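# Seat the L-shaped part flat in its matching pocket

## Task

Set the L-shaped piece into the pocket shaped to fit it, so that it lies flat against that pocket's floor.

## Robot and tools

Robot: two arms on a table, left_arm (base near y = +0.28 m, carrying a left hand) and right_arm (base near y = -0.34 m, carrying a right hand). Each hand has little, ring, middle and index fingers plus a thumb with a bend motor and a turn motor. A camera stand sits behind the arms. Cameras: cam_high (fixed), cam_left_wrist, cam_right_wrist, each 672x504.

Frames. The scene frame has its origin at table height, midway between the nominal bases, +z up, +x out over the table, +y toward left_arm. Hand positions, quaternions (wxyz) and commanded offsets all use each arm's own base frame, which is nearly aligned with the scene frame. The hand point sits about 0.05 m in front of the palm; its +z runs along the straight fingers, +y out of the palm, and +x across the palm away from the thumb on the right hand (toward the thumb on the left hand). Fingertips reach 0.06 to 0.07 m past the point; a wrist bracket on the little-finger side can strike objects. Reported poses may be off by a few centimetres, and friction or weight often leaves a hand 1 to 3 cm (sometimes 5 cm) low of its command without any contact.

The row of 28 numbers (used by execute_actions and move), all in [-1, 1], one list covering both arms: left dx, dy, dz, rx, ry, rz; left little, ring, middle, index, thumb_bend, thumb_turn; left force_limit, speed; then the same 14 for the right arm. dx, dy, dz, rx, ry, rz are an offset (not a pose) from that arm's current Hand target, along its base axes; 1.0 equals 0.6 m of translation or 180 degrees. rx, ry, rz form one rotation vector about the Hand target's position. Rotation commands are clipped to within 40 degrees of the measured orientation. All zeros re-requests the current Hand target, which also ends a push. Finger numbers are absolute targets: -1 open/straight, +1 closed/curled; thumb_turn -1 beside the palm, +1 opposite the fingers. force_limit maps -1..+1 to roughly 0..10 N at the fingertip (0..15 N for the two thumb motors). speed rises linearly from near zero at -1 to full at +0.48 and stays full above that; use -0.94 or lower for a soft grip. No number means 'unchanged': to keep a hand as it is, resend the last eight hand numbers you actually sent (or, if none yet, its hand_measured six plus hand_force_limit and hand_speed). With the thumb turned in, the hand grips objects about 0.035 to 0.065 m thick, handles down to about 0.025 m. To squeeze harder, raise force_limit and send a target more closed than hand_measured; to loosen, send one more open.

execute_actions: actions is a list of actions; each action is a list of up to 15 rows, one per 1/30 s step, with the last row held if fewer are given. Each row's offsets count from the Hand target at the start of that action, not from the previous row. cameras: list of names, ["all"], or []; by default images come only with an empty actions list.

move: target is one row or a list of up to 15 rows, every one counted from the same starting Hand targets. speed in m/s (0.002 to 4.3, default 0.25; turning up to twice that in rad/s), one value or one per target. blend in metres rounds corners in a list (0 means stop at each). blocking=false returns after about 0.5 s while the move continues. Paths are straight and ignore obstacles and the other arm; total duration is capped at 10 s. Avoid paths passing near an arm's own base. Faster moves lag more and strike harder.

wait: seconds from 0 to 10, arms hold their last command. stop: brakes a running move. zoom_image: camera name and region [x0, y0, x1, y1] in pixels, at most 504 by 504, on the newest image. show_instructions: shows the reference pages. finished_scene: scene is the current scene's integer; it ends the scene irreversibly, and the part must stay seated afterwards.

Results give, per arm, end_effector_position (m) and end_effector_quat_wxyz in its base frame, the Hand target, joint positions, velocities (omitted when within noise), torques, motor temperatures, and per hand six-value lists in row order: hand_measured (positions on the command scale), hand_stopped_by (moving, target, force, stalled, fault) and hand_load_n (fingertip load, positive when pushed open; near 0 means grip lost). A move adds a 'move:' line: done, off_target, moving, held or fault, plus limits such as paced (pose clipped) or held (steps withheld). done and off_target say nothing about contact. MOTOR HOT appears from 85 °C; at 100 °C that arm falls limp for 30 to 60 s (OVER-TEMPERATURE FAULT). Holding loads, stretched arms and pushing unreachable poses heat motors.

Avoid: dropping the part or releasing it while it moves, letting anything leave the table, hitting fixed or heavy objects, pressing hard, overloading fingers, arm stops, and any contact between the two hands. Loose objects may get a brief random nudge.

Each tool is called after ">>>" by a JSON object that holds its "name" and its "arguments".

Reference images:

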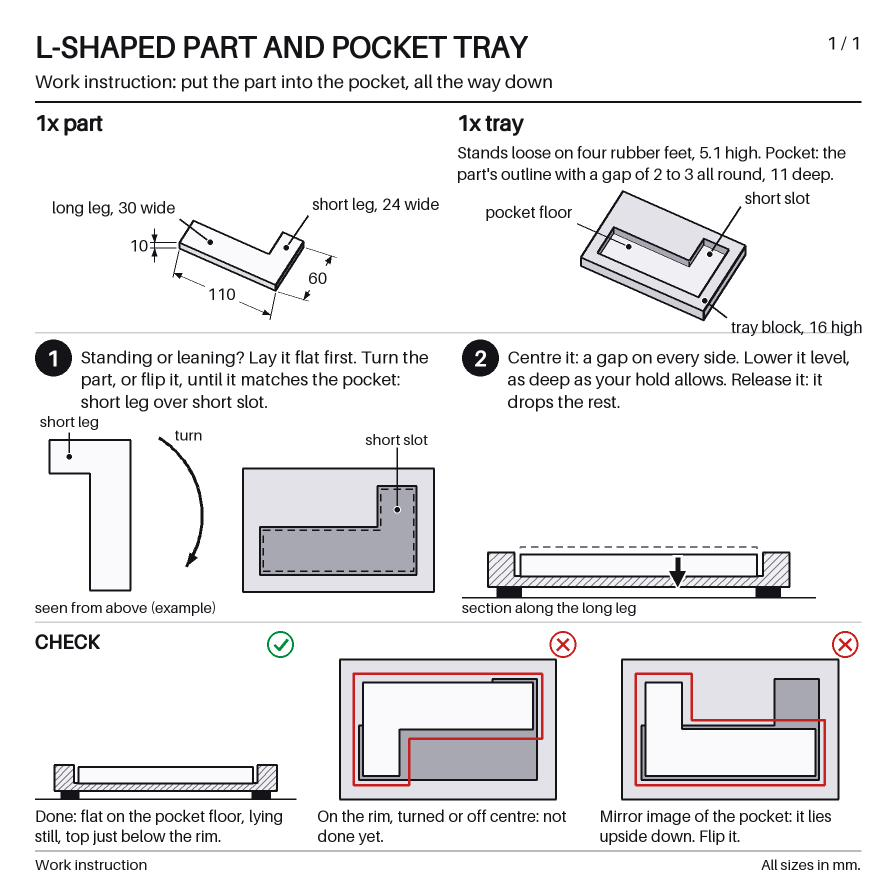

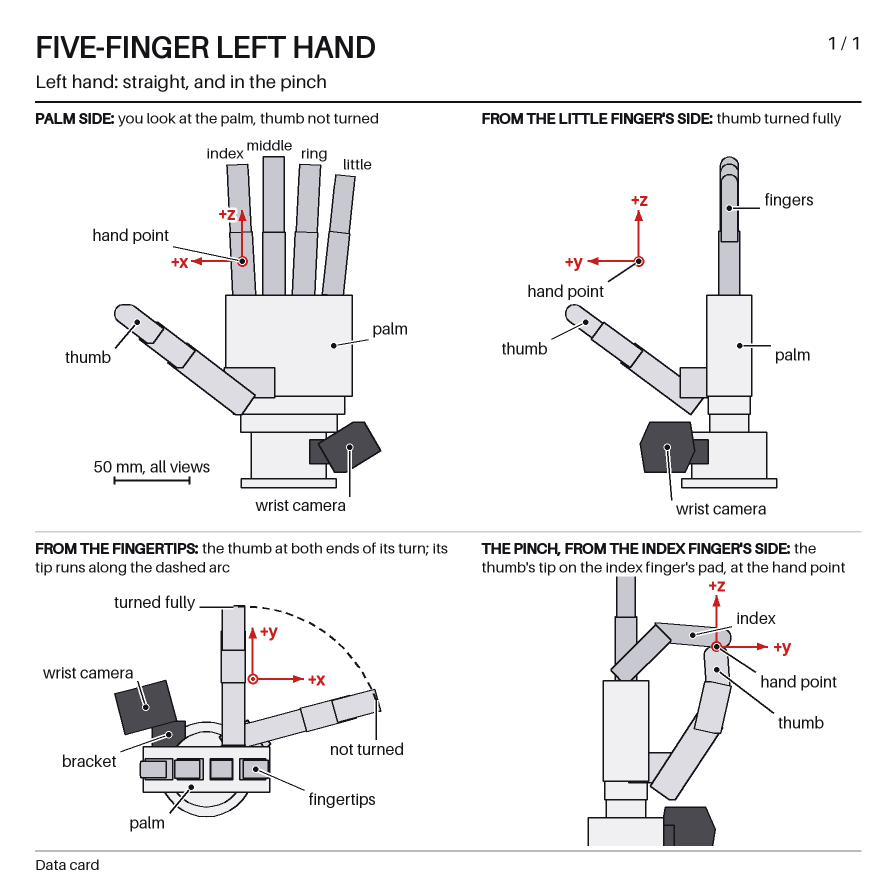

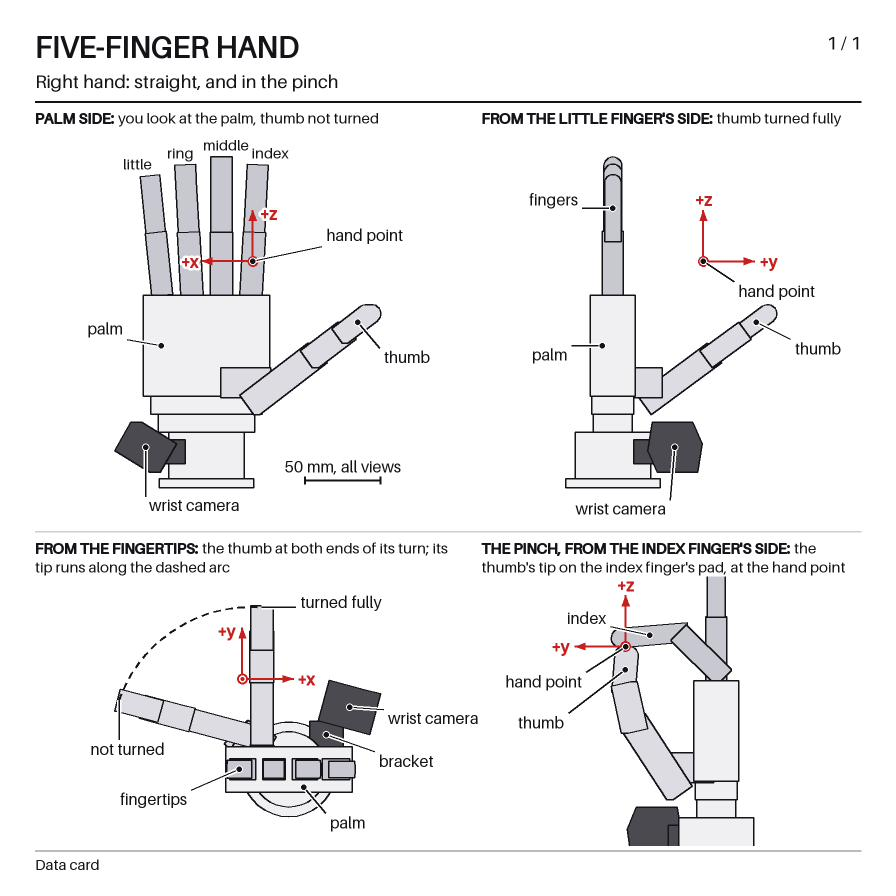

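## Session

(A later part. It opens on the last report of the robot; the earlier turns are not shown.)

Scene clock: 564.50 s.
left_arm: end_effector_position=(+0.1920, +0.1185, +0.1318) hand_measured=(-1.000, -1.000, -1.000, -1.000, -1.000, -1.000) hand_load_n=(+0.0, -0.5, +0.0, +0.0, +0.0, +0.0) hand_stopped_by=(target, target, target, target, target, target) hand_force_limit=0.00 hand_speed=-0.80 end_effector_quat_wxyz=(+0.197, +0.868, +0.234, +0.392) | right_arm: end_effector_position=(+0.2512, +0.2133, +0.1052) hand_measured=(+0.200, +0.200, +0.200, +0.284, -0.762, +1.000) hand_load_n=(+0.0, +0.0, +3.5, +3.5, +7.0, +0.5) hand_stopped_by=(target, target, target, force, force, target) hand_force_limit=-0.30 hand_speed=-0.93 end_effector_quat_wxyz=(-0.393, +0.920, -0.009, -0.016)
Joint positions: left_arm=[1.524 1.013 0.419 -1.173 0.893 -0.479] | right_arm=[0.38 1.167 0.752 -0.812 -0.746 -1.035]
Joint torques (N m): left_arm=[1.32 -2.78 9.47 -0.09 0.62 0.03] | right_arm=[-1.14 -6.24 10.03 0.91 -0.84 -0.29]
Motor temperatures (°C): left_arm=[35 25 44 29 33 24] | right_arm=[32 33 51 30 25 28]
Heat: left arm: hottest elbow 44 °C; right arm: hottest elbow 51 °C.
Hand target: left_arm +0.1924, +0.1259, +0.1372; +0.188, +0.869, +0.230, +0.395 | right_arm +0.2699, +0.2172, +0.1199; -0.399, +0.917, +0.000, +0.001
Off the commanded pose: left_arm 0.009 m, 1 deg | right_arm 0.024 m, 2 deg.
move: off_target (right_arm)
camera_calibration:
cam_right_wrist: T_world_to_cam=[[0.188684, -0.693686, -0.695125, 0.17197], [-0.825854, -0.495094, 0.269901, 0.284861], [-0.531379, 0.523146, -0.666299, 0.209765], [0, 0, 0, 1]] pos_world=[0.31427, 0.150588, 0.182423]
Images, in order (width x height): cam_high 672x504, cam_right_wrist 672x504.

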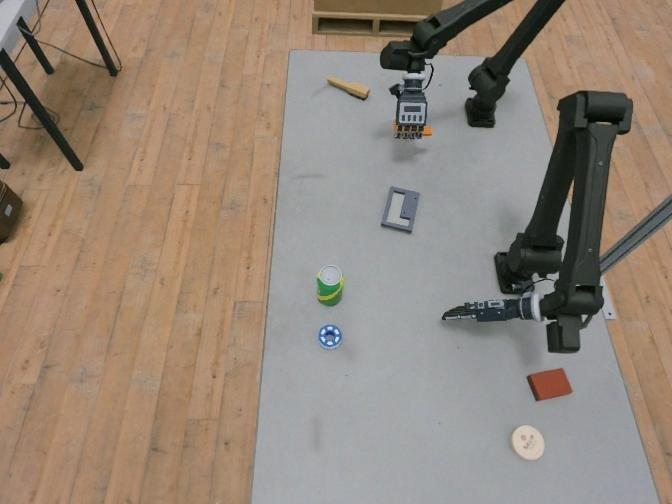

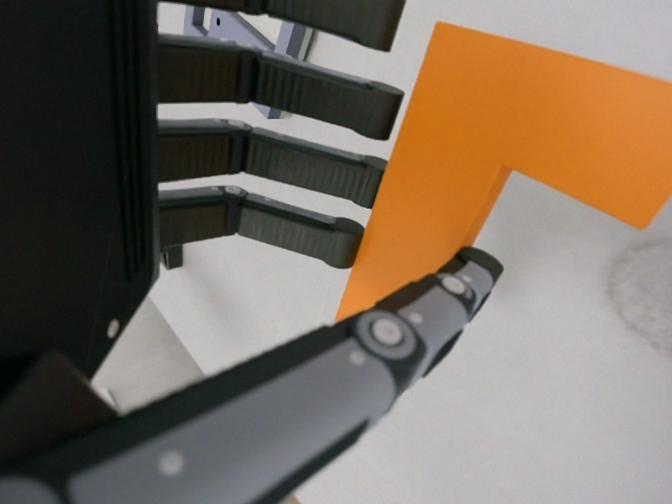

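>>> {"name": "move", "arguments": {"target": [0,0,0,0,0,0,-1,-1,-1,-1,-1,-1,0,-0.8,0,0,-0.125,0,0,0,0.2,0.2,0.2,0.32,-0.3,1,-0.3,-0.93], "cameras": [], "speed": 0.15}}

Scene clock: 570.90 s.
left_arm: end_effector_position=(+0.1920, +0.1185, +0.1318) hand_measured=(-1.000, -1.000, -1.000, -1.000, -1.000, -1.000) hand_load_n=(+0.0, +0.0, +0.0, +0.0, +0.0, +0.0) hand_stopped_by=(target, target, target, target, target, target) hand_force_limit=0.00 hand_speed=-0.80 end_effector_quat_wxyz=(+0.197, +0.868, +0.234, +0.392) | right_arm: end_effector_position=(+0.2670, +0.2188, +0.0486) hand_measured=(+0.200, +0.200, +0.200, +0.284, -0.762, +1.000) hand_load_n=(+0.0, +0.0, +3.5, +3.0, +6.5, +0.5) hand_stopped_by=(target, target, target, force, force, target) hand_force_limit=-0.30 hand_speed=-0.93 end_effector_quat_wxyz=(-0.398, +0.917, -0.003, -0.003)
Joint positions: left_arm=[1.524 1.013 0.419 -1.173 0.893 -0.479] | right_arm=[0.378 1.289 0.677 -0.588 -0.747 -1.04]
Joint torques (N m): left_arm=[1.32 -2.67 9.47 -0.08 0.62 0.03] | right_arm=[-0.79 -7.65 5.86 1.85 -0.84 -0.26]
Heat: left arm: hottest elbow 44 °C; right arm: hottest elbow 50 °C.
Hand target: left_arm +0.1924, +0.1259, +0.1372; +0.188, +0.869, +0.230, +0.395 | right_arm +0.2699, +0.2171, +0.0449; -0.399, +0.917, +0.000, +0.001
Off the commanded pose: left_arm 0.009 m, 1 deg | right_arm 0.005 m, 0 deg.
move: done
No camera images: "cameras" was empty.

>>> {"name": "move", "arguments": {"target": [0,0,0,0,0,0,-1,-1,-1,-1,-1,-1,0,-0.8,0,0,-0.0583,0,0,0,0.2,0.2,0.2,0.32,-0.3,1,-0.3,-0.93], "cameras": ["cam_high","cam_right_wrist"], "speed": 0.05}}

>>> {"name": "zoom_image", "arguments": {"camera": "cam_high", "region": [350, 80, 470, 200]}}

Scene clock: 576.93 s.
left_arm: end_effector_position=(+0.1920, +0.1185, +0.1318) hand_measured=(-1.000, -1.000, -1.000, -1.000, -1.000, -1.000) hand_load_n=(+0.0, +0.0, +0.0, +0.0, +0.0, +0.0) hand_stopped_by=(target, target, target, target, target, target) hand_force_limit=0.00 hand_speed=-0.80 end_effector_quat_wxyz=(+0.197, +0.868, +0.234, +0.392) | right_arm: end_effector_position=(+0.2687, +0.2195, +0.0149) hand_measured=(+0.200, +0.200, +0.200, +0.284, -0.762, +1.000) hand_load_n=(+0.0, +0.0, +5.0, +2.0, +6.0, +1.0) hand_stopped_by=(target, target, target, force, force, target) hand_force_limit=-0.30 hand_speed=-0.93 end_effector_quat_wxyz=(-0.399, +0.917, -0.002, -0.001)
Joint positions: left_arm=[1.524 1.013 0.419 -1.173 0.893 -0.479] | right_arm=[0.378 1.365 0.634 -0.464 -0.747 -1.04]
Joint torques (N m): left_arm=[1.32 -2.73 9.47 -0.06 0.62 0.03] | right_arm=[-0.73 -7.77 5.18 1.46 -0.83 -0.25]
Heat: left arm: hottest elbow 44 °C; right arm: hottest elbow 49 °C.
Hand target: left_arm +0.1924, +0.1259, +0.1372; +0.188, +0.869, +0.230, +0.395 | right_arm +0.2700, +0.2171, +0.0099; -0.399, +0.917, -0.001, +0.001
Off the commanded pose: left_arm 0.009 m, 1 deg | right_arm 0.006 m, 0 deg.
move: done
camera_calibration:
cam_right_wrist: T_world_to_cam=[[0.212701, -0.684416, -0.697376, 0.101765], [-0.833434, -0.499625, 0.236142, 0.330388], [-0.510046, 0.530989, -0.676686, 0.148482], [0, 0, 0, 1]] pos_world=[0.329444, 0.155878, 0.0934256]
Images, in order (width x height): cam_high 672x504, cam_right_wrist 672x504.

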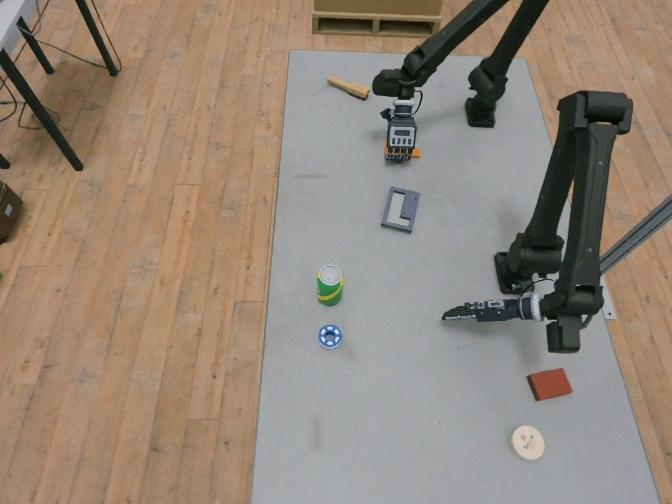

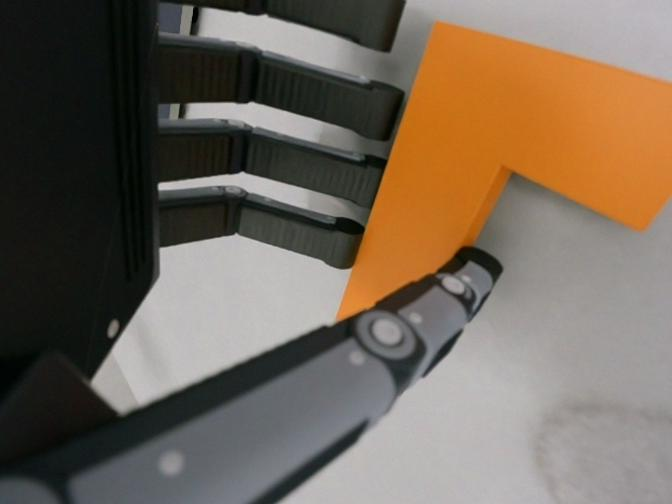

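Scaled by 4.200 from the camera's 672x504 image, which has a finer 960x720 frame.

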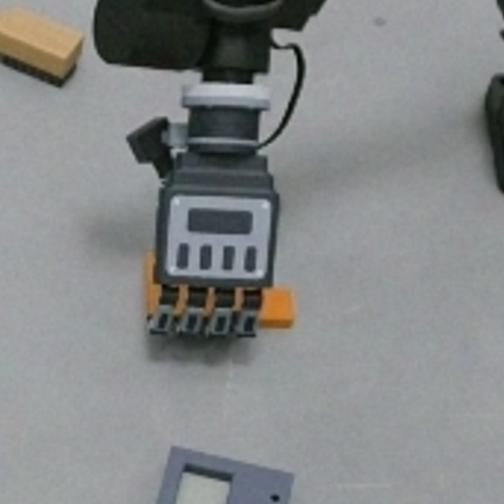

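>>> {"name": "move", "arguments": {"target": [[0,0,0,0,0,0,-1,-1,-1,-1,-1,-1,0,-0.8,0,0,0,0,0,0,0.2,0.2,0.2,0.2,-1,1,-0.3,-0.7],[0,0,0,0,0,0,-1,-1,-1,-1,-1,-1,0,-0.8,0,0.01,0.2,0,0,0,0.2,0.2,0.2,0.2,-1,1,-0.3,-0.7]], "cameras": ["cam_high","cam_right_wrist"], "speed": 0.1}}

Scene clock: 584.03 s.
left_arm: end_effector_position=(+0.1920, +0.1185, +0.1318) hand_measured=(-1.000, -1.000, -1.000, -1.000, -1.000, -1.000) hand_load_n=(+0.0, +0.0, +0.0, +0.0, +0.0, +0.0) hand_stopped_by=(target, target, target, target, target, target) hand_force_limit=0.00 hand_speed=-0.80 end_effector_quat_wxyz=(+0.197, +0.868, +0.234, +0.392) | right_arm: end_effector_position=(+0.2570, +0.2153, +0.1113) hand_measured=(+0.200, +0.200, +0.200, +0.200, -1.000, +1.000) hand_load_n=(+0.0, +0.0, +0.0, +0.0, +0.0, +0.0) hand_stopped_by=(target, target, target, target, target, target) hand_force_limit=-0.30 hand_speed=-0.70 end_effector_quat_wxyz=(-0.393, +0.919, -0.007, -0.014)
Joint positions: left_arm=[1.524 1.013 0.419 -1.173 0.893 -0.479] | right_arm=[0.379 1.175 0.775 -0.825 -0.747 -1.04]
Joint torques (N m): left_arm=[1.32 -2.67 9.47 -0.06 0.62 0.03] | right_arm=[0.67 -7.82 9.91 0.8 -0.54 -0.04]
Heat: left arm: hottest elbow 44 °C; right arm: hottest elbow 48 °C.
Hand target: left_arm +0.1924, +0.1259, +0.1372; +0.188, +0.869, +0.230, +0.395 | right_arm +0.2698, +0.2231, +0.1299; -0.399, +0.917, +0.000, +0.001
Off the commanded pose: left_arm 0.009 m, 1 deg | right_arm 0.024 m, 2 deg.
move: off_target (right_arm)
camera_calibration:
cam_right_wrist: T_world_to_cam=[[0.193985, -0.691957, -0.695388, 0.174701], [-0.825862, -0.497762, 0.264924, 0.290072], [-0.529454, 0.522904, -0.66802, 0.21569], [0, 0, 0, 1]] pos_world=[0.319867, 0.152487, 0.188723]
Images, in order (width x height): cam_high 672x504, cam_right_wrist 672x504.

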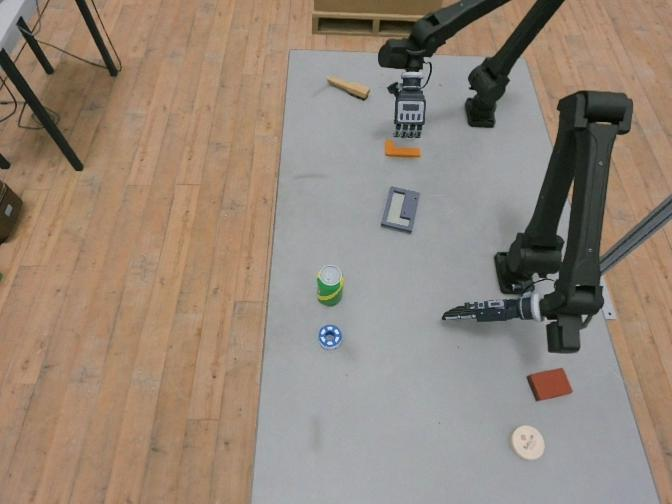

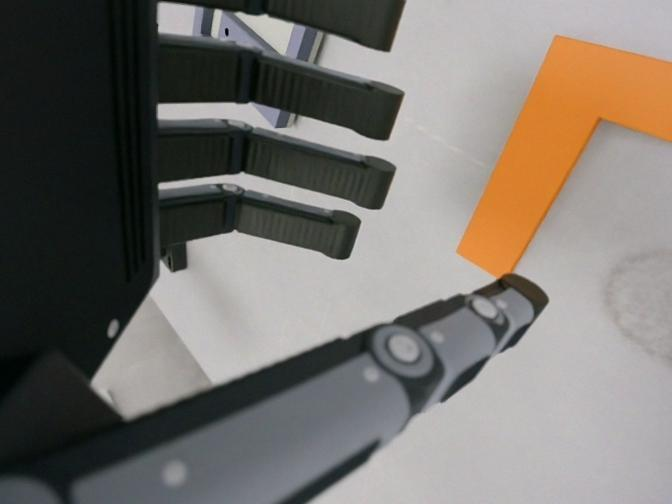

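>>> {"name": "move", "arguments": {"target": [0,0,0,0,0,0,-1,-1,-1,-1,-1,-1,0,-0.8,0.1378,-0.0718,-0.07,0,0,-0.5,0.2,0.2,0.2,0.2,-1,1,-0.3,-0.7], "cameras": ["cam_right_wrist"], "speed": 0.25}}

Scene clock: 645.20 s.
left_arm: end_effector_position=(+0.1920, +0.1185, +0.1318) hand_measured=(-1.000, -1.000, -1.000, -1.000, -1.000, -1.000) hand_load_n=(+0.0, +0.0, +0.0, +0.0, +0.0, +0.0) hand_stopped_by=(target, target, target, target, target, target) hand_force_limit=0.00 hand_speed=-0.80 end_effector_quat_wxyz=(+0.197, +0.868, +0.234, +0.392) | right_arm: end_effector_position=(+0.3497, +0.1736, +0.0841) hand_measured=(+0.200, +0.200, +0.200, +0.200, -1.000, +1.000) hand_load_n=(+0.0, +0.5, +0.0, +0.0, +0.0, +0.0) hand_stopped_by=(target, target, target, target, target, target) hand_force_limit=-0.30 hand_speed=-0.70 end_effector_quat_wxyz=(-0.279, +0.651, -0.646, +0.285)
Joint positions: left_arm=[1.524 1.013 0.419 -1.173 0.893 -0.479] | right_arm=[0.528 1.073 0.58 -0.333 0.382 0.369]
Joint torques (N m): left_arm=[1.26 -2.73 9.48 -0.08 0.62 0.04] | right_arm=[0.85 -5.54 8.12 1.44 0.39 0.06]
Heat: left arm: hottest elbow 45 °C; right arm: hottest elbow 47 °C.
Hand target: left_arm +0.1924, +0.1259, +0.1372; +0.188, +0.869, +0.230, +0.395 | right_arm +0.3526, +0.1801, +0.0879; -0.282, +0.648, -0.649, +0.283
Off the commanded pose: left_arm 0.009 m, 1 deg | right_arm 0.008 m, 1 deg.
move: done
camera_calibration:
cam_right_wrist: T_world_to_cam=[[-0.682461, -0.22597, -0.695114, 0.334591], [-0.504441, 0.833833, 0.224194, 0.0130156], [0.528948, 0.503647, -0.683047, -0.0971126], [0, 0, 0, 1]] pos_world=[0.286278, 0.113665, 0.163328]
Images, in order (width x height): cam_right_wrist 672x504.

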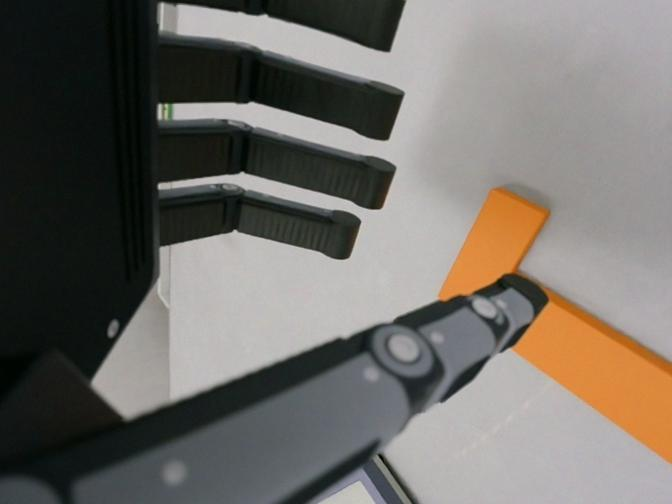

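>>> {"name": "move", "arguments": {"target": [0,0,0,0,0,0,-1,-1,-1,-1,-1,-1,0,-0.8,-0.0077,0,-0.0933,0,0,0,0.2,0.2,0.2,0.2,-1,1,-0.3,-0.7], "cameras": ["cam_right_wrist"], "speed": 0.15}}

>>> {"name": "zoom_image", "arguments": {"camera": "cam_right_wrist", "region": [300, 60, 672, 339]}}

Scene clock: 656.83 s.
left_arm: end_effector_position=(+0.1920, +0.1185, +0.1318) hand_measured=(-1.000, -1.000, -1.000, -1.000, -1.000, -1.000) hand_load_n=(+0.0, +0.0, +0.0, +0.0, -0.5, +0.0) hand_stopped_by=(target, target, target, target, target, target) hand_force_limit=0.00 hand_speed=-0.80 end_effector_quat_wxyz=(+0.197, +0.868, +0.234, +0.392) | right_arm: end_effector_position=(+0.3489, +0.1759, +0.0352) hand_measured=(+0.200, +0.200, +0.200, +0.200, -1.000, +1.000) hand_load_n=(+0.0, +0.0, +0.0, +0.0, -0.5, +0.0) hand_stopped_by=(target, target, target, target, target, target) hand_force_limit=-0.30 hand_speed=-0.70 end_effector_quat_wxyz=(-0.279, +0.651, -0.646, +0.285)
Joint positions: left_arm=[1.524 1.013 0.419 -1.173 0.893 -0.479] | right_arm=[0.536 1.182 0.502 -0.149 0.387 0.377]
Joint torques (N m): left_arm=[1.26 -2.73 9.47 -0.09 0.62 0.03] | right_arm=[0.85 -6.01 5.9 2.51 0.42 0.02]
Heat: left arm: hottest elbow 45 °C; right arm: hottest elbow 47 °C.
Hand target: left_arm +0.1924, +0.1259, +0.1372; +0.188, +0.869, +0.230, +0.395 | right_arm +0.3479, +0.1800, +0.0318; -0.282, +0.648, -0.649, +0.283
Off the commanded pose: left_arm 0.009 m, 1 deg | right_arm 0.005 m, 1 deg.
move: done
camera_calibration:
cam_right_wrist: T_world_to_cam=[[-0.683729, -0.225753, -0.693938, 0.300915], [-0.503617, 0.834156, 0.22484, 0.0213386], [0.528095, 0.503208, -0.68403, -0.130827], [0, 0, 0, 1]] pos_world=[0.28558, 0.115966, 0.114529]
Images, in order (width x height): cam_right_wrist 672x504.

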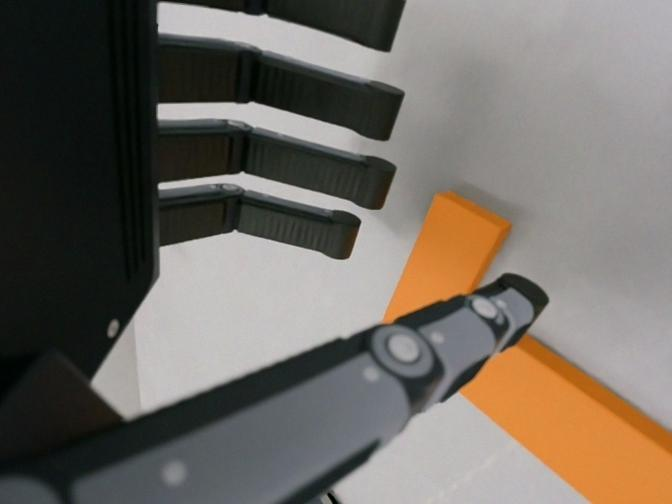

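Scaled by 1.355 from the camera's 672x504 image, which has a finer 960x720 frame.

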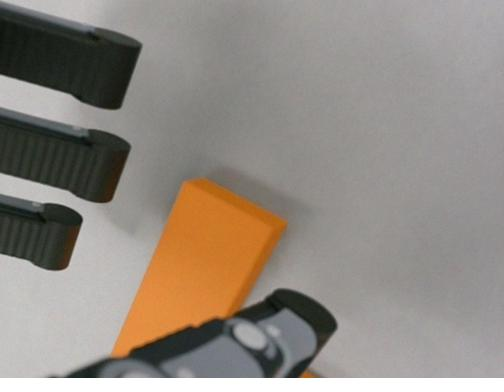

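>>> {"name": "zoom_image", "arguments": {"camera": "cam_right_wrist", "region": [400, 170, 540, 290]}}

Scaled by 3.600 from the camera's 672x504 image, which has a finer 960x720 frame.

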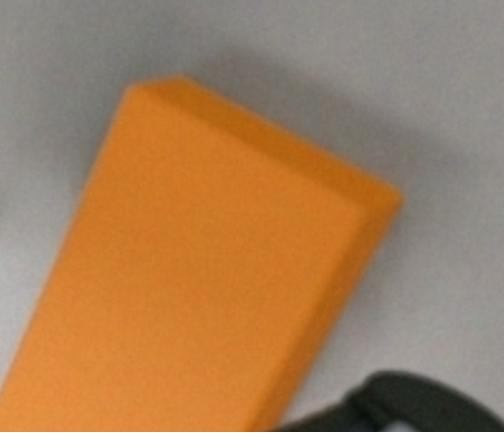

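>>> {"name": "move", "arguments": {"target": [0,0,0,0,0,0,-1,-1,-1,-1,-1,-1,0,-0.8,0,0.005,-0.0363,0,0,0,0.2,0.2,0.2,0.2,-1,1,-0.3,-0.7], "cameras": ["cam_right_wrist"], "speed": 0.05}}

>>> {"name": "zoom_image", "arguments": {"camera": "cam_right_wrist", "region": [300, 60, 672, 339]}}

Scene clock: 674.10 s.
left_arm: end_effector_position=(+0.1920, +0.1185, +0.1318) hand_measured=(-1.000, -1.000, -1.000, -1.000, -1.000, -1.000) hand_load_n=(+0.0, +0.0, +0.0, +0.0, +0.0, +0.0) hand_stopped_by=(target, target, target, target, target, target) hand_force_limit=0.00 hand_speed=-0.80 end_effector_quat_wxyz=(+0.197, +0.868, +0.234, +0.392) | right_arm: end_effector_position=(+0.3501, +0.1795, +0.0144) hand_measured=(+0.200, +0.200, +0.200, +0.200, -1.000, +1.000) hand_load_n=(+0.0, +0.0, +0.0, +0.0, +0.0, +0.0) hand_stopped_by=(target, target, target, target, target, target) hand_force_limit=-0.30 hand_speed=-0.70 end_effector_quat_wxyz=(-0.280, +0.650, -0.646, +0.285)
Joint positions: left_arm=[1.524 1.013 0.419 -1.173 0.893 -0.479] | right_arm=[0.544 1.248 0.479 -0.061 0.394 0.384]
Joint torques (N m): left_arm=[1.26 -2.73 9.48 -0.06 0.62 0.03] | right_arm=[0.73 -7.24 5.35 2.41 0.38 0.04]
Motor temperatures (°C): left_arm=[34 25 45 29 33 24] | right_arm=[32 32 46 30 26 28]
Heat: left arm: hottest elbow 45 °C; right arm: hottest elbow 46 °C.
Hand target: left_arm +0.1924, +0.1259, +0.1372; +0.188, +0.869, +0.230, +0.395 | right_arm +0.3480, +0.1830, +0.0101; -0.282, +0.648, -0.649, +0.283
Off the commanded pose: left_arm 0.009 m, 1 deg | right_arm 0.006 m, 1 deg.
move: done
camera_calibration:
cam_right_wrist: T_world_to_cam=[[-0.682229, -0.225049, -0.695641, 0.287551], [-0.503894, 0.834127, 0.224328, 0.0236689], [0.529768, 0.503573, -0.682467, -0.148131], [0, 0, 0, 1]] pos_world=[0.286578, 0.119565, 0.0936281]
Images, in order (width x height): cam_right_wrist 672x504.

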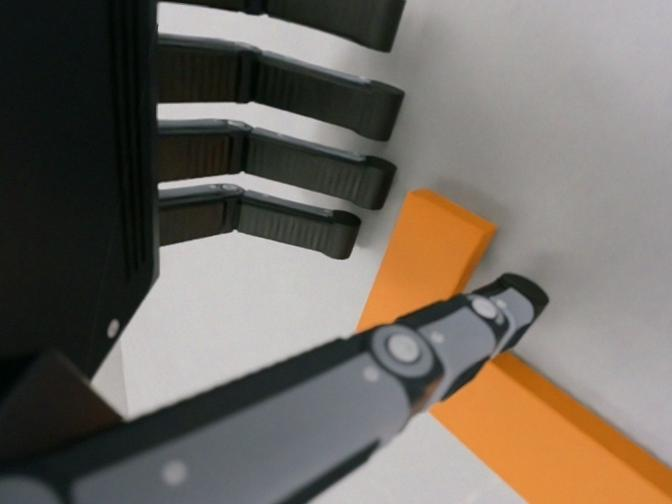

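Scaled by 1.355 from the camera's 672x504 image, which has a finer 960x720 frame.

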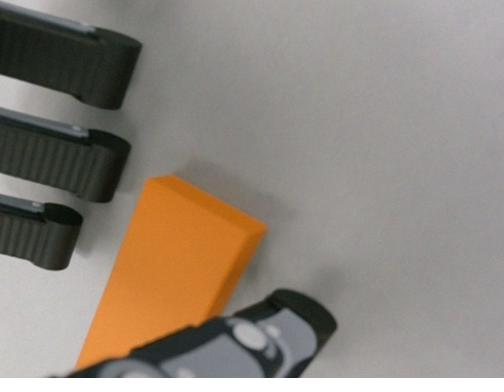

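>>> {"name": "move", "arguments": {"target": [0,0,0,0,0,0,-1,-1,-1,-1,-1,-1,0,-0.8,-0.002,0.011,0,0,0,0,0.2,0.2,0.2,0.2,-1,1,-0.3,-0.7], "cameras": ["cam_right_wrist"], "speed": 0.05}}

>>> {"name": "zoom_image", "arguments": {"camera": "cam_right_wrist", "region": [300, 60, 672, 339]}}

Scene clock: 679.03 s.
left_arm: end_effector_position=(+0.1920, +0.1185, +0.1318) hand_measured=(-1.000, -1.000, -1.000, -1.000, -1.000, -1.000) hand_load_n=(+0.0, +0.0, +0.0, +0.0, +0.0, +0.0) hand_stopped_by=(target, target, target, target, target, target) hand_force_limit=0.00 hand_speed=-0.80 end_effector_quat_wxyz=(+0.197, +0.868, +0.234, +0.392) | right_arm: end_effector_position=(+0.3484, +0.1832, +0.0139) hand_measured=(+0.200, +0.200, +0.200, +0.200, -1.000, +1.000) hand_load_n=(+0.0, +0.0, -0.5, +0.0, +0.0, +0.0) hand_stopped_by=(target, target, target, target, target, target) hand_force_limit=-0.30 hand_speed=-0.70 end_effector_quat_wxyz=(-0.279, +0.649, -0.646, +0.288)
Joint positions: left_arm=[1.524 1.013 0.419 -1.173 0.893 -0.479] | right_arm=[0.563 1.252 0.479 -0.06 0.412 0.396]
Joint torques (N m): left_arm=[1.26 -2.73 9.47 -0.06 0.62 0.03] | right_arm=[1.03 -6.24 5.81 2.09 0.23 0.07]
Heat: left arm: hottest elbow 45 °C; right arm: hottest elbow 46 °C.
Hand target: left_arm +0.1924, +0.1259, +0.1372; +0.188, +0.869, +0.230, +0.395 | right_arm +0.3468, +0.1897, +0.0101; -0.282, +0.648, -0.649, +0.283
Off the commanded pose: left_arm 0.009 m, 1 deg | right_arm 0.008 m, 1 deg.
move: done
camera_calibration:
cam_right_wrist: T_world_to_cam=[[-0.679694, -0.22556, -0.697954, 0.286063], [-0.502496, 0.836368, 0.219058, 0.0190234], [0.534335, 0.499611, -0.681817, -0.150428], [0, 0, 0, 1]] pos_world=[0.284373, 0.123769, 0.092927]
Images, in order (width x height): cam_right_wrist 672x504.

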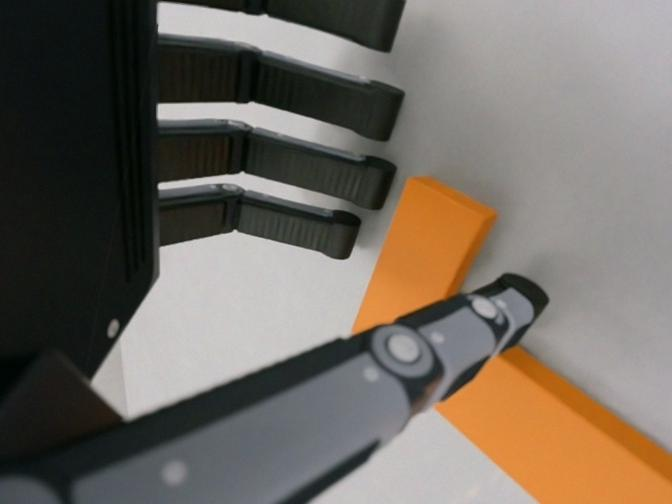

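Scaled by 1.355 from the camera's 672x504 image, which has a finer 960x720 frame.

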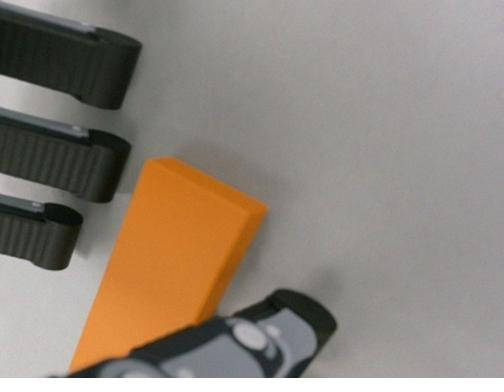

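>>> {"name": "move", "arguments": {"target": [0,0,0,0,0,0,-1,-1,-1,-1,-1,-1,0,-0.8,0,0,0,0,0,0,0.2,0.2,0.2,0.2,-0.1,1,-0.3,-0.92], "cameras": ["cam_right_wrist"], "speed": 0.05}}

>>> {"name": "zoom_image", "arguments": {"camera": "cam_right_wrist", "region": [300, 60, 672, 339]}}

Scene clock: 686.10 s.
left_arm: end_effector_position=(+0.1920, +0.1185, +0.1318) hand_measured=(-1.000, -1.000, -1.000, -1.000, -1.000, -1.000) hand_load_n=(+0.0, +0.0, +0.0, +0.0, +0.0, +0.0) hand_stopped_by=(target, target, target, target, target, target) hand_force_limit=0.00 hand_speed=-0.80 end_effector_quat_wxyz=(+0.197, +0.868, +0.234, +0.392) | right_arm: end_effector_position=(+0.3483, +0.1835, +0.0139) hand_measured=(+0.200, +0.200, +0.200, +0.200, -0.654, +1.000) hand_load_n=(+0.0, +0.0, +3.5, +0.0, +5.0, +2.5) hand_stopped_by=(target, target, target, target, force, target) hand_force_limit=-0.30 hand_speed=-0.92 end_effector_quat_wxyz=(-0.280, +0.649, -0.646, +0.288)
Joint positions: left_arm=[1.524 1.013 0.419 -1.173 0.893 -0.479] | right_arm=[0.564 1.252 0.479 -0.06 0.413 0.397]
Joint torques (N m): left_arm=[1.32 -2.78 9.48 -0.08 0.62 0.04] | right_arm=[1.03 -6.24 5.86 2.09 0.18 0.07]
Heat: left arm: hottest elbow 45 °C; right arm: hottest elbow 45 °C.
Hand target: left_arm +0.1924, +0.1259, +0.1372; +0.188, +0.869, +0.230, +0.395 | right_arm +0.3468, +0.1897, +0.0101; -0.282, +0.648, -0.649, +0.283
Off the commanded pose: left_arm 0.009 m, 1 deg | right_arm 0.007 m, 1 deg.
move: done
camera_calibration:
cam_right_wrist: T_world_to_cam=[[-0.679361, -0.225993, -0.698138, 0.286086], [-0.502896, 0.836227, 0.218677, 0.0189505], [0.534382, 0.499651, -0.681751, -0.150431], [0, 0, 0, 1]] pos_world=[0.284273, 0.123969, 0.0930269]
Images, in order (width x height): cam_right_wrist 672x504.

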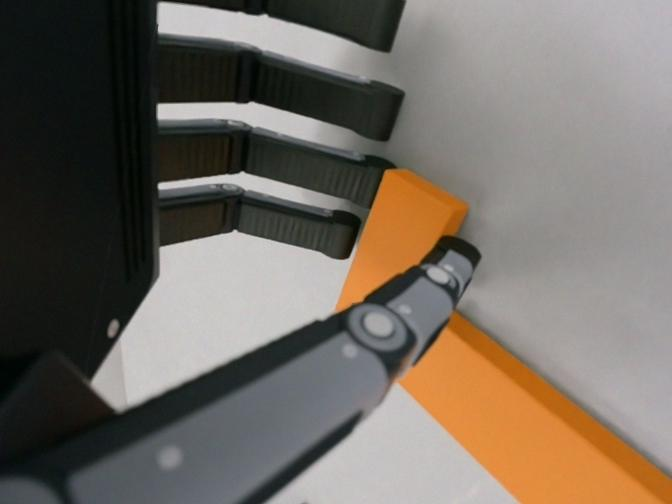

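Scaled by 1.355 from the camera's 672x504 image, which has a finer 960x720 frame.

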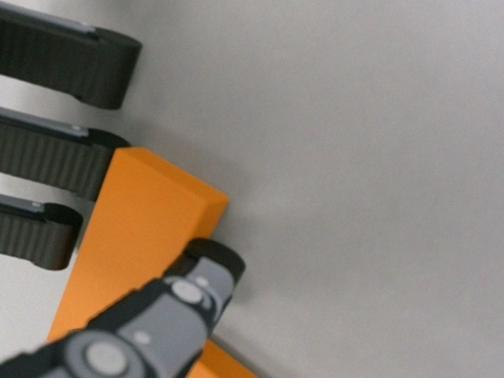

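>>> {"name": "move", "arguments": {"target": [[0,0,0,0,0,0,-1,-1,-1,-1,-1,-1,0,-0.8,0,0,0,0,0,0,0.2,0.2,0.2,0.4,-0.1,1,-0.3,-0.92],[0,0,0,0,0,0,-1,-1,-1,-1,-1,-1,0,-0.8,0,0,0,0,0,0,0.2,0.2,0.2,0.4,0.0,1,0.1,-0.94]], "cameras": [], "speed": 0.05}}

Scene clock: 691.70 s.
left_arm: end_effector_position=(+0.1920, +0.1185, +0.1318) hand_measured=(-1.000, -1.000, -1.000, -1.000, -1.000, -1.000) hand_load_n=(+0.0, +0.0, +0.0, +0.0, +0.0, +0.0) hand_stopped_by=(target, target, target, target, target, target) hand_force_limit=0.00 hand_speed=-0.80 end_effector_quat_wxyz=(+0.197, +0.868, +0.234, +0.392) | right_arm: end_effector_position=(+0.3483, +0.1834, +0.0139) hand_measured=(+0.200, +0.200, +0.200, +0.280, -0.650, +1.000) hand_load_n=(+0.0, +0.0, +3.0, +4.0, +7.5, +0.5) hand_stopped_by=(target, target, target, force, force, target) hand_force_limit=0.10 hand_speed=-0.94 end_effector_quat_wxyz=(-0.280, +0.649, -0.646, +0.289)
Joint positions: left_arm=[1.524 1.013 0.419 -1.173 0.893 -0.479] | right_arm=[0.564 1.252 0.479 -0.06 0.413 0.397]
Joint torques (N m): left_arm=[1.32 -2.78 9.47 -0.08 0.62 0.03] | right_arm=[0.97 -5.89 5.86 2.07 0.18 0.04]
Heat: left arm: hottest elbow 45 °C; right arm: hottest elbow 45 °C.
Hand target: left_arm +0.1924, +0.1259, +0.1372; +0.188, +0.869, +0.230, +0.395 | right_arm +0.3468, +0.1896, +0.0101; -0.282, +0.648, -0.649, +0.283
Off the commanded pose: left_arm 0.009 m, 1 deg | right_arm 0.007 m, 1 deg.
move: done
No camera images: "cameras" was empty.

>>> {"name": "move", "arguments": {"target": [[0,0,0,0,0,0,-1,-1,-1,-1,-1,-1,0,-0.8,0,0,0.12,0,0,0,0.2,0.2,0.2,0.4,0.0,1,0.1,-0.94],[0,0,0,0,0,0,-1,-1,-1,-1,-1,-1,0,-0.8,-0.0947,0.1007,0.2333,0,0,0.4333,0.2,0.2,0.2,0.4,0.0,1,0.1,-0.94]], "cameras": ["cam_high","cam_right_wrist"], "speed": 0.15}}

>>> {"name": "zoom_image", "arguments": {"camera": "cam_high", "region": [350, 60, 470, 180]}}

Scene clock: 745.60 s.
left_arm: end_effector_position=(+0.1920, +0.1185, +0.1318) hand_measured=(-1.000, -1.000, -1.000, -1.000, -1.000, -1.000) hand_load_n=(+0.0, +0.0, +0.0, +0.0, +0.0, +0.0) hand_stopped_by=(target, target, target, target, target, target) hand_force_limit=0.00 hand_speed=-0.80 end_effector_quat_wxyz=(+0.197, +0.868, +0.234, +0.392) | right_arm: end_effector_position=(+0.2733, +0.2439, +0.1326) hand_measured=(+0.200, +0.200, +0.200, +0.280, -0.650, +1.000) hand_load_n=(+0.0, +0.0, +3.5, +4.0, +7.5, +0.5) hand_stopped_by=(target, target, target, force, force, target) hand_force_limit=0.10 hand_speed=-0.94 end_effector_quat_wxyz=(-0.388, +0.915, -0.108, +0.028)
Joint positions: left_arm=[1.524 1.013 0.419 -1.173 0.893 -0.479] | right_arm=[0.457 1.131 0.786 -0.672 -0.611 -0.701]
Joint torques (N m): left_arm=[1.32 -2.73 9.46 -0.06 0.63 0.03] | right_arm=[-0.21 -6.65 10.67 1.18 -0.7 -0.27]
Heat: left arm: hottest elbow 45 °C; right arm: hottest elbow 44 °C.
Hand target: left_arm +0.1924, +0.1259, +0.1372; +0.188, +0.869, +0.230, +0.395 | right_arm +0.2900, +0.2500, +0.1500; -0.397, +0.912, -0.096, +0.042
Off the commanded pose: left_arm 0.009 m, 1 deg | right_arm 0.025 m, 2 deg.
move: off_target (right_arm)
camera_calibration:
cam_right_wrist: T_world_to_cam=[[0.0367323, -0.72354, -0.689304, 0.25613], [-0.913068, -0.304639, 0.271113, 0.288072], [-0.40615, 0.619423, -0.671832, 0.16682], [0, 0, 0, 1]] pos_world=[0.321375, 0.169746, 0.210526]
Images, in order (width x height): cam_high 672x504, cam_right_wrist 672x504.

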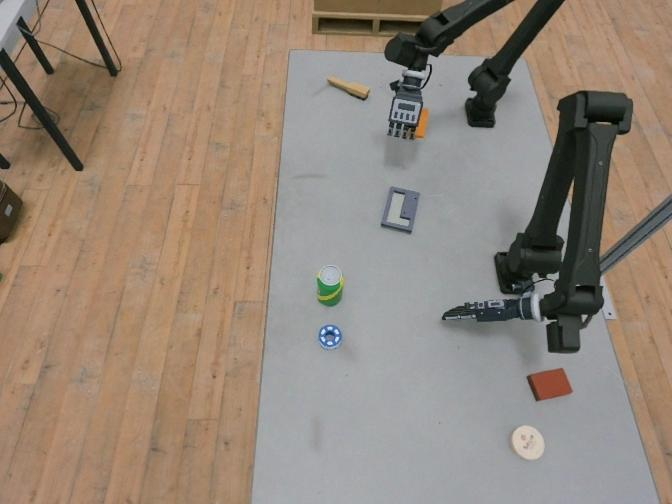

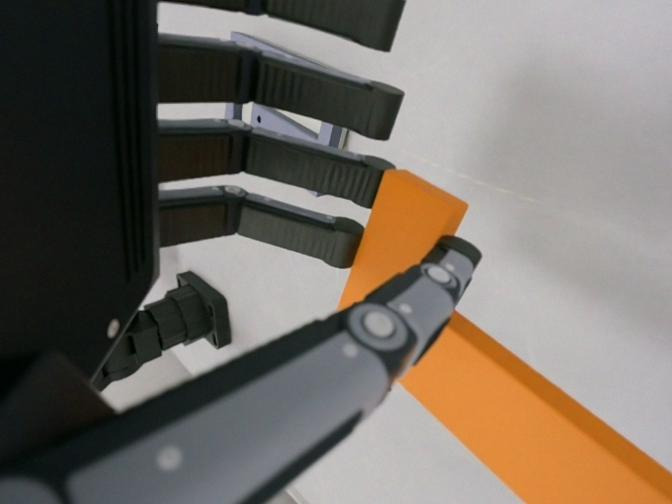

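Scaled by 4.200 from the camera's 672x504 image, which has a finer 960x720 frame.

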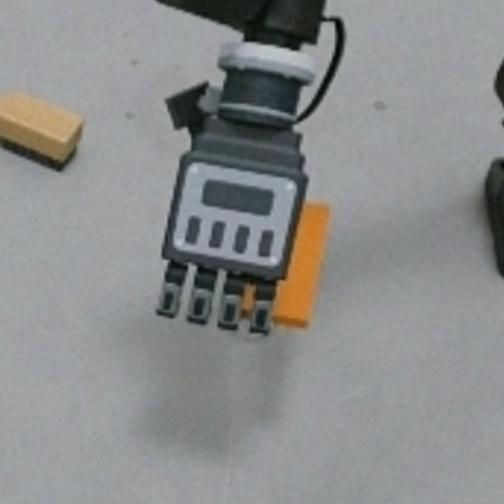

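>>> {"name": "move", "arguments": {"target": [0,0,0,0,0,0,-1,-1,-1,-1,-1,-1,0,-0.8,0,0,0.0167,-0.104,-0.489,0,0.2,0.2,0.2,0.4,0.0,1,0.1,-0.94], "cameras": ["cam_high","cam_right_wrist"], "speed": 0.15}}

>>> {"name": "zoom_image", "arguments": {"camera": "cam_high", "region": [350, 60, 470, 180]}}

Scene clock: 757.90 s.
left_arm: end_effector_position=(+0.1920, +0.1185, +0.1318) hand_measured=(-1.000, -1.000, -1.000, -1.000, -1.000, -1.000) hand_load_n=(+0.0, +0.0, +0.0, +0.0, +0.0, +0.0) hand_stopped_by=(target, target, target, target, target, target) hand_force_limit=0.00 hand_speed=-0.80 end_effector_quat_wxyz=(+0.197, +0.868, +0.234, +0.392) | right_arm: end_effector_position=(+0.2926, +0.2494, +0.1609) hand_measured=(+0.200, +0.200, +0.200, +0.280, -0.650, +1.000) hand_load_n=(+0.0, +0.0, +3.5, +4.0, +7.5, +0.5) hand_stopped_by=(target, target, target, force, force, target) hand_force_limit=0.10 hand_speed=-0.94 end_effector_quat_wxyz=(-0.217, +0.678, +0.204, +0.672)
Joint positions: left_arm=[1.524 1.013 0.419 -1.173 0.893 -0.479] | right_arm=[1.088 1.092 0.17 0.92 0.484 -1.551]
Joint torques (N m): left_arm=[1.26 -2.73 9.46 -0.06 0.62 0.04] | right_arm=[0.85 -3.66 4.94 2.74 0.11 -0.34]
Heat: left arm: hottest elbow 45 °C; right arm: hottest elbow 44 °C.
Hand target: left_arm +0.1924, +0.1259, +0.1372; +0.188, +0.869, +0.230, +0.395 | right_arm +0.2900, +0.2501, +0.1602; -0.213, +0.674, +0.212, +0.675
Off the commanded pose: left_arm 0.009 m, 1 deg | right_arm 0.003 m, 1 deg.
move: done
camera_calibration:
cam_right_wrist: T_world_to_cam=[[0.537037, -0.819828, 0.198677, 0.0135752], [-0.345348, -0.428556, -0.83491, 0.34249], [0.769627, 0.379765, -0.513276, -0.119432], [0, 0, 0, 1]] pos_world=[0.202906, 0.203261, 0.22195]
Images, in order (width x height): cam_high 672x504, cam_right_wrist 672x504.

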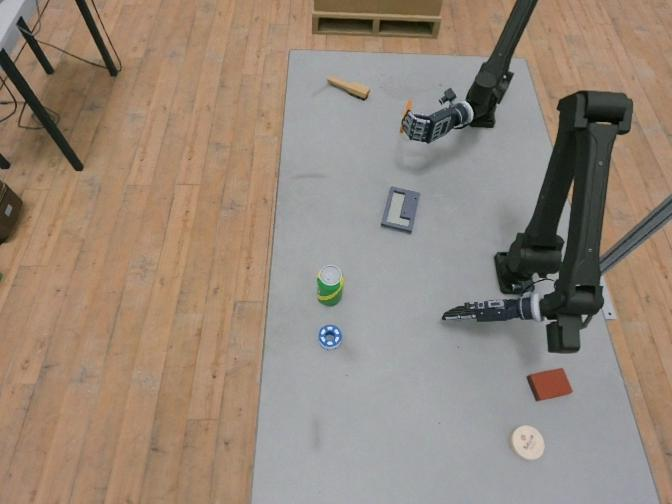

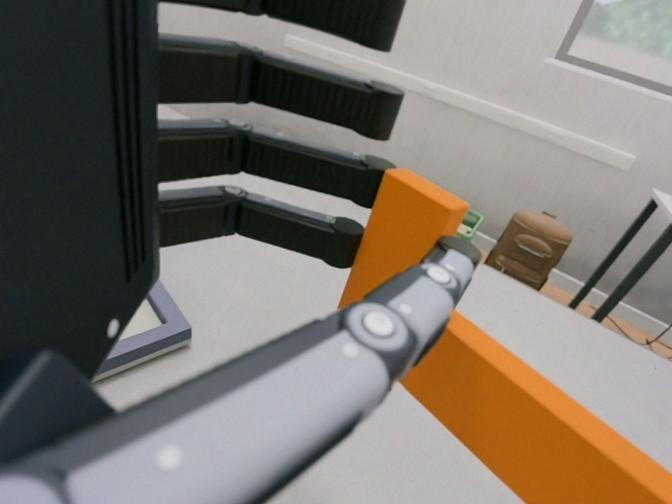

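Scaled by 4.200 from the camera's 672x504 image, which has a finer 960x720 frame.

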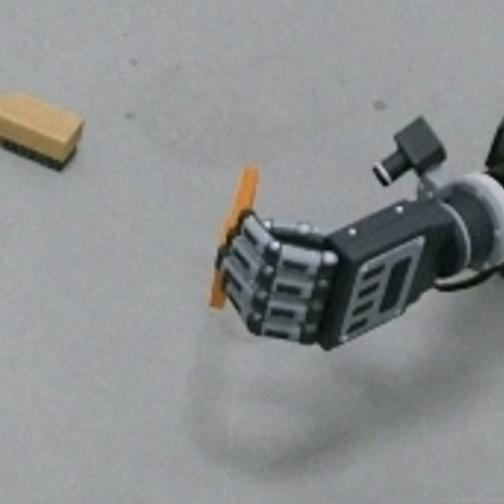

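>>> {"name": "move", "arguments": {"target": [0,0,0,0,0,0,-1,-1,-1,-1,-1,-1,0,-0.8,0,0,-0.18,0,0,0,0.2,0.2,0.2,0.4,0.0,1,0.1,-0.94], "cameras": ["cam_high","cam_right_wrist"], "speed": 0.15}}

>>> {"name": "zoom_image", "arguments": {"camera": "cam_high", "region": [370, 100, 470, 200]}}

Scene clock: 769.97 s.
left_arm: end_effector_position=(+0.1920, +0.1185, +0.1318) hand_measured=(-1.000, -1.000, -1.000, -1.000, -1.000, -1.000) hand_load_n=(-0.5, +0.0, +0.0, +0.5, +0.0, +0.0) hand_stopped_by=(target, target, target, target, target, target) hand_force_limit=0.00 hand_speed=-0.80 end_effector_quat_wxyz=(+0.197, +0.868, +0.234, +0.392) | right_arm: end_effector_position=(+0.2905, +0.2433, +0.0510) hand_measured=(+0.200, +0.200, +0.200, +0.280, -0.650, +1.000) hand_load_n=(+0.0, +0.0, +3.5, +4.0, +7.5, +0.5) hand_stopped_by=(target, target, target, force, force, target) hand_force_limit=0.10 hand_speed=-0.94 end_effector_quat_wxyz=(-0.193, +0.703, +0.220, +0.648)
Joint positions: left_arm=[1.524 1.013 0.419 -1.173 0.893 -0.479] | right_arm=[1.089 1.789 0.132 1.56 0.493 -1.538]
Joint torques (N m): left_arm=[1.32 -2.73 9.46 -0.06 0.62 0.04] | right_arm=[0.67 -7.53 1.57 2.92 0.18 -0.06]
Heat: left arm: hottest elbow 45 °C; right arm: hottest elbow 43 °C.
Hand target: left_arm +0.1924, +0.1259, +0.1372; +0.188, +0.869, +0.230, +0.395 | right_arm +0.2900, +0.2500, +0.0522; -0.213, +0.674, +0.212, +0.675
Off the commanded pose: left_arm 0.009 m, 1 deg | right_arm 0.007 m, 5 deg.
joint sent to its limit (right arm) — joint 4 (wrist pitch), upper limit. The joint targets are off in orientation, not in position.
move: off_target (right_arm)
camera_calibration:
cam_right_wrist: T_world_to_cam=[[0.539775, -0.809362, 0.231465, 0.0266765], [-0.39137, -0.484716, -0.782228, 0.271725], [0.7453, 0.331638, -0.578398, -0.149835], [0, 0, 0, 1]] pos_world=[0.203618, 0.202991, 0.119712]
Images, in order (width x height): cam_high 672x504, cam_right_wrist 672x504.

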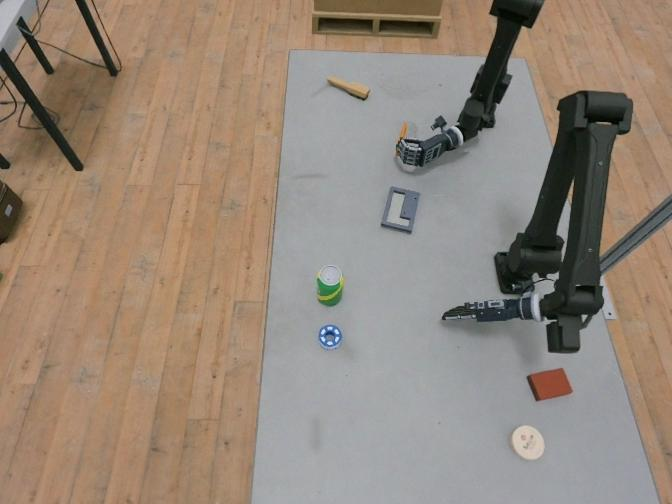

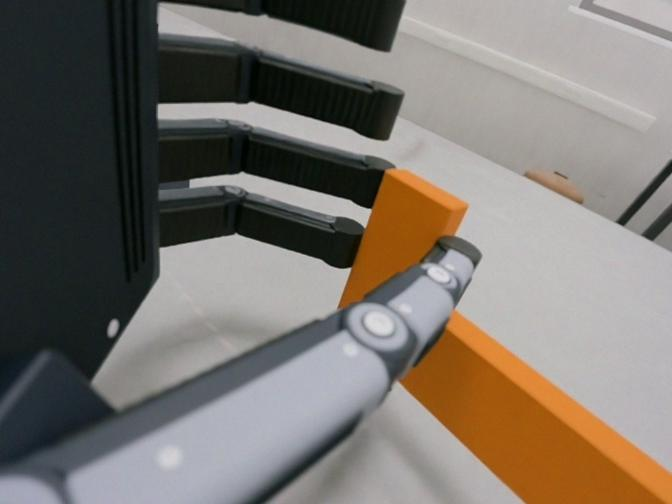

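Scaled by 5.040 from the camera's 672x504 image, which has a finer 960x720 frame.

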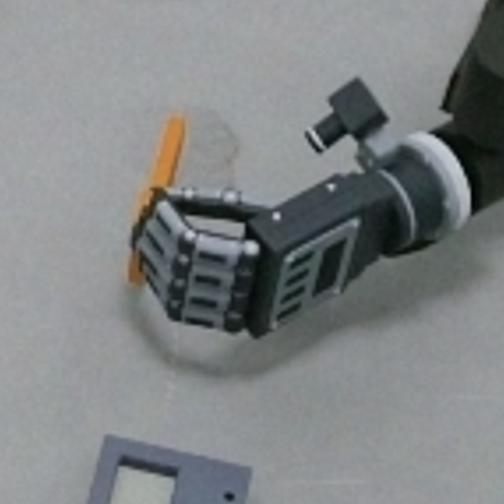

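>>> {"name": "move", "arguments": {"target": [0,0,0,0,0,0,-1,-1,-1,-1,-1,-1,0,-0.8,0.2167,-0.05,0.0133,0,0,0,0.2,0.2,0.2,0.4,0.0,1,0.1,-0.94], "cameras": [], "speed": 0.15}}

Scene clock: 776.47 s.
left_arm: end_effector_position=(+0.1920, +0.1185, +0.1318) hand_measured=(-1.000, -1.000, -1.000, -1.000, -1.000, -1.000) hand_load_n=(+0.0, +0.0, +0.0, +0.0, +0.0, +0.0) hand_stopped_by=(target, target, target, target, target, target) hand_force_limit=0.00 hand_speed=-0.80 end_effector_quat_wxyz=(+0.197, +0.868, +0.234, +0.392) | right_arm: end_effector_position=(+0.4135, +0.2195, +0.0598) hand_measured=(+0.200, +0.200, +0.200, +0.280, -0.650, +1.000) hand_load_n=(+0.0, +0.0, +3.5, +4.5, +7.0, +0.5) hand_stopped_by=(target, target, target, force, force, target) hand_force_limit=0.10 hand_speed=-0.94 end_effector_quat_wxyz=(-0.220, +0.677, +0.208, +0.671)
Joint positions: left_arm=[1.524 1.013 0.419 -1.173 0.893 -0.479] | right_arm=[0.618 1.855 0.292 1.56 0.003 -1.552]
Joint torques (N m): left_arm=[1.26 -2.67 9.47 -0.09 0.62 0.03] | right_arm=[-0.85 -8.94 2.63 2.3 -0.18 -0.35]
Heat: left arm: hottest elbow 45 °C; right arm: hottest elbow 43 °C.
Hand target: left_arm +0.1924, +0.1259, +0.1372; +0.188, +0.869, +0.230, +0.395 | right_arm +0.4199, +0.2200, +0.0601; -0.213, +0.674, +0.212, +0.675
Off the commanded pose: left_arm 0.009 m, 1 deg | right_arm 0.007 m, 1 deg.
move: done
No camera images: "cameras" was empty.


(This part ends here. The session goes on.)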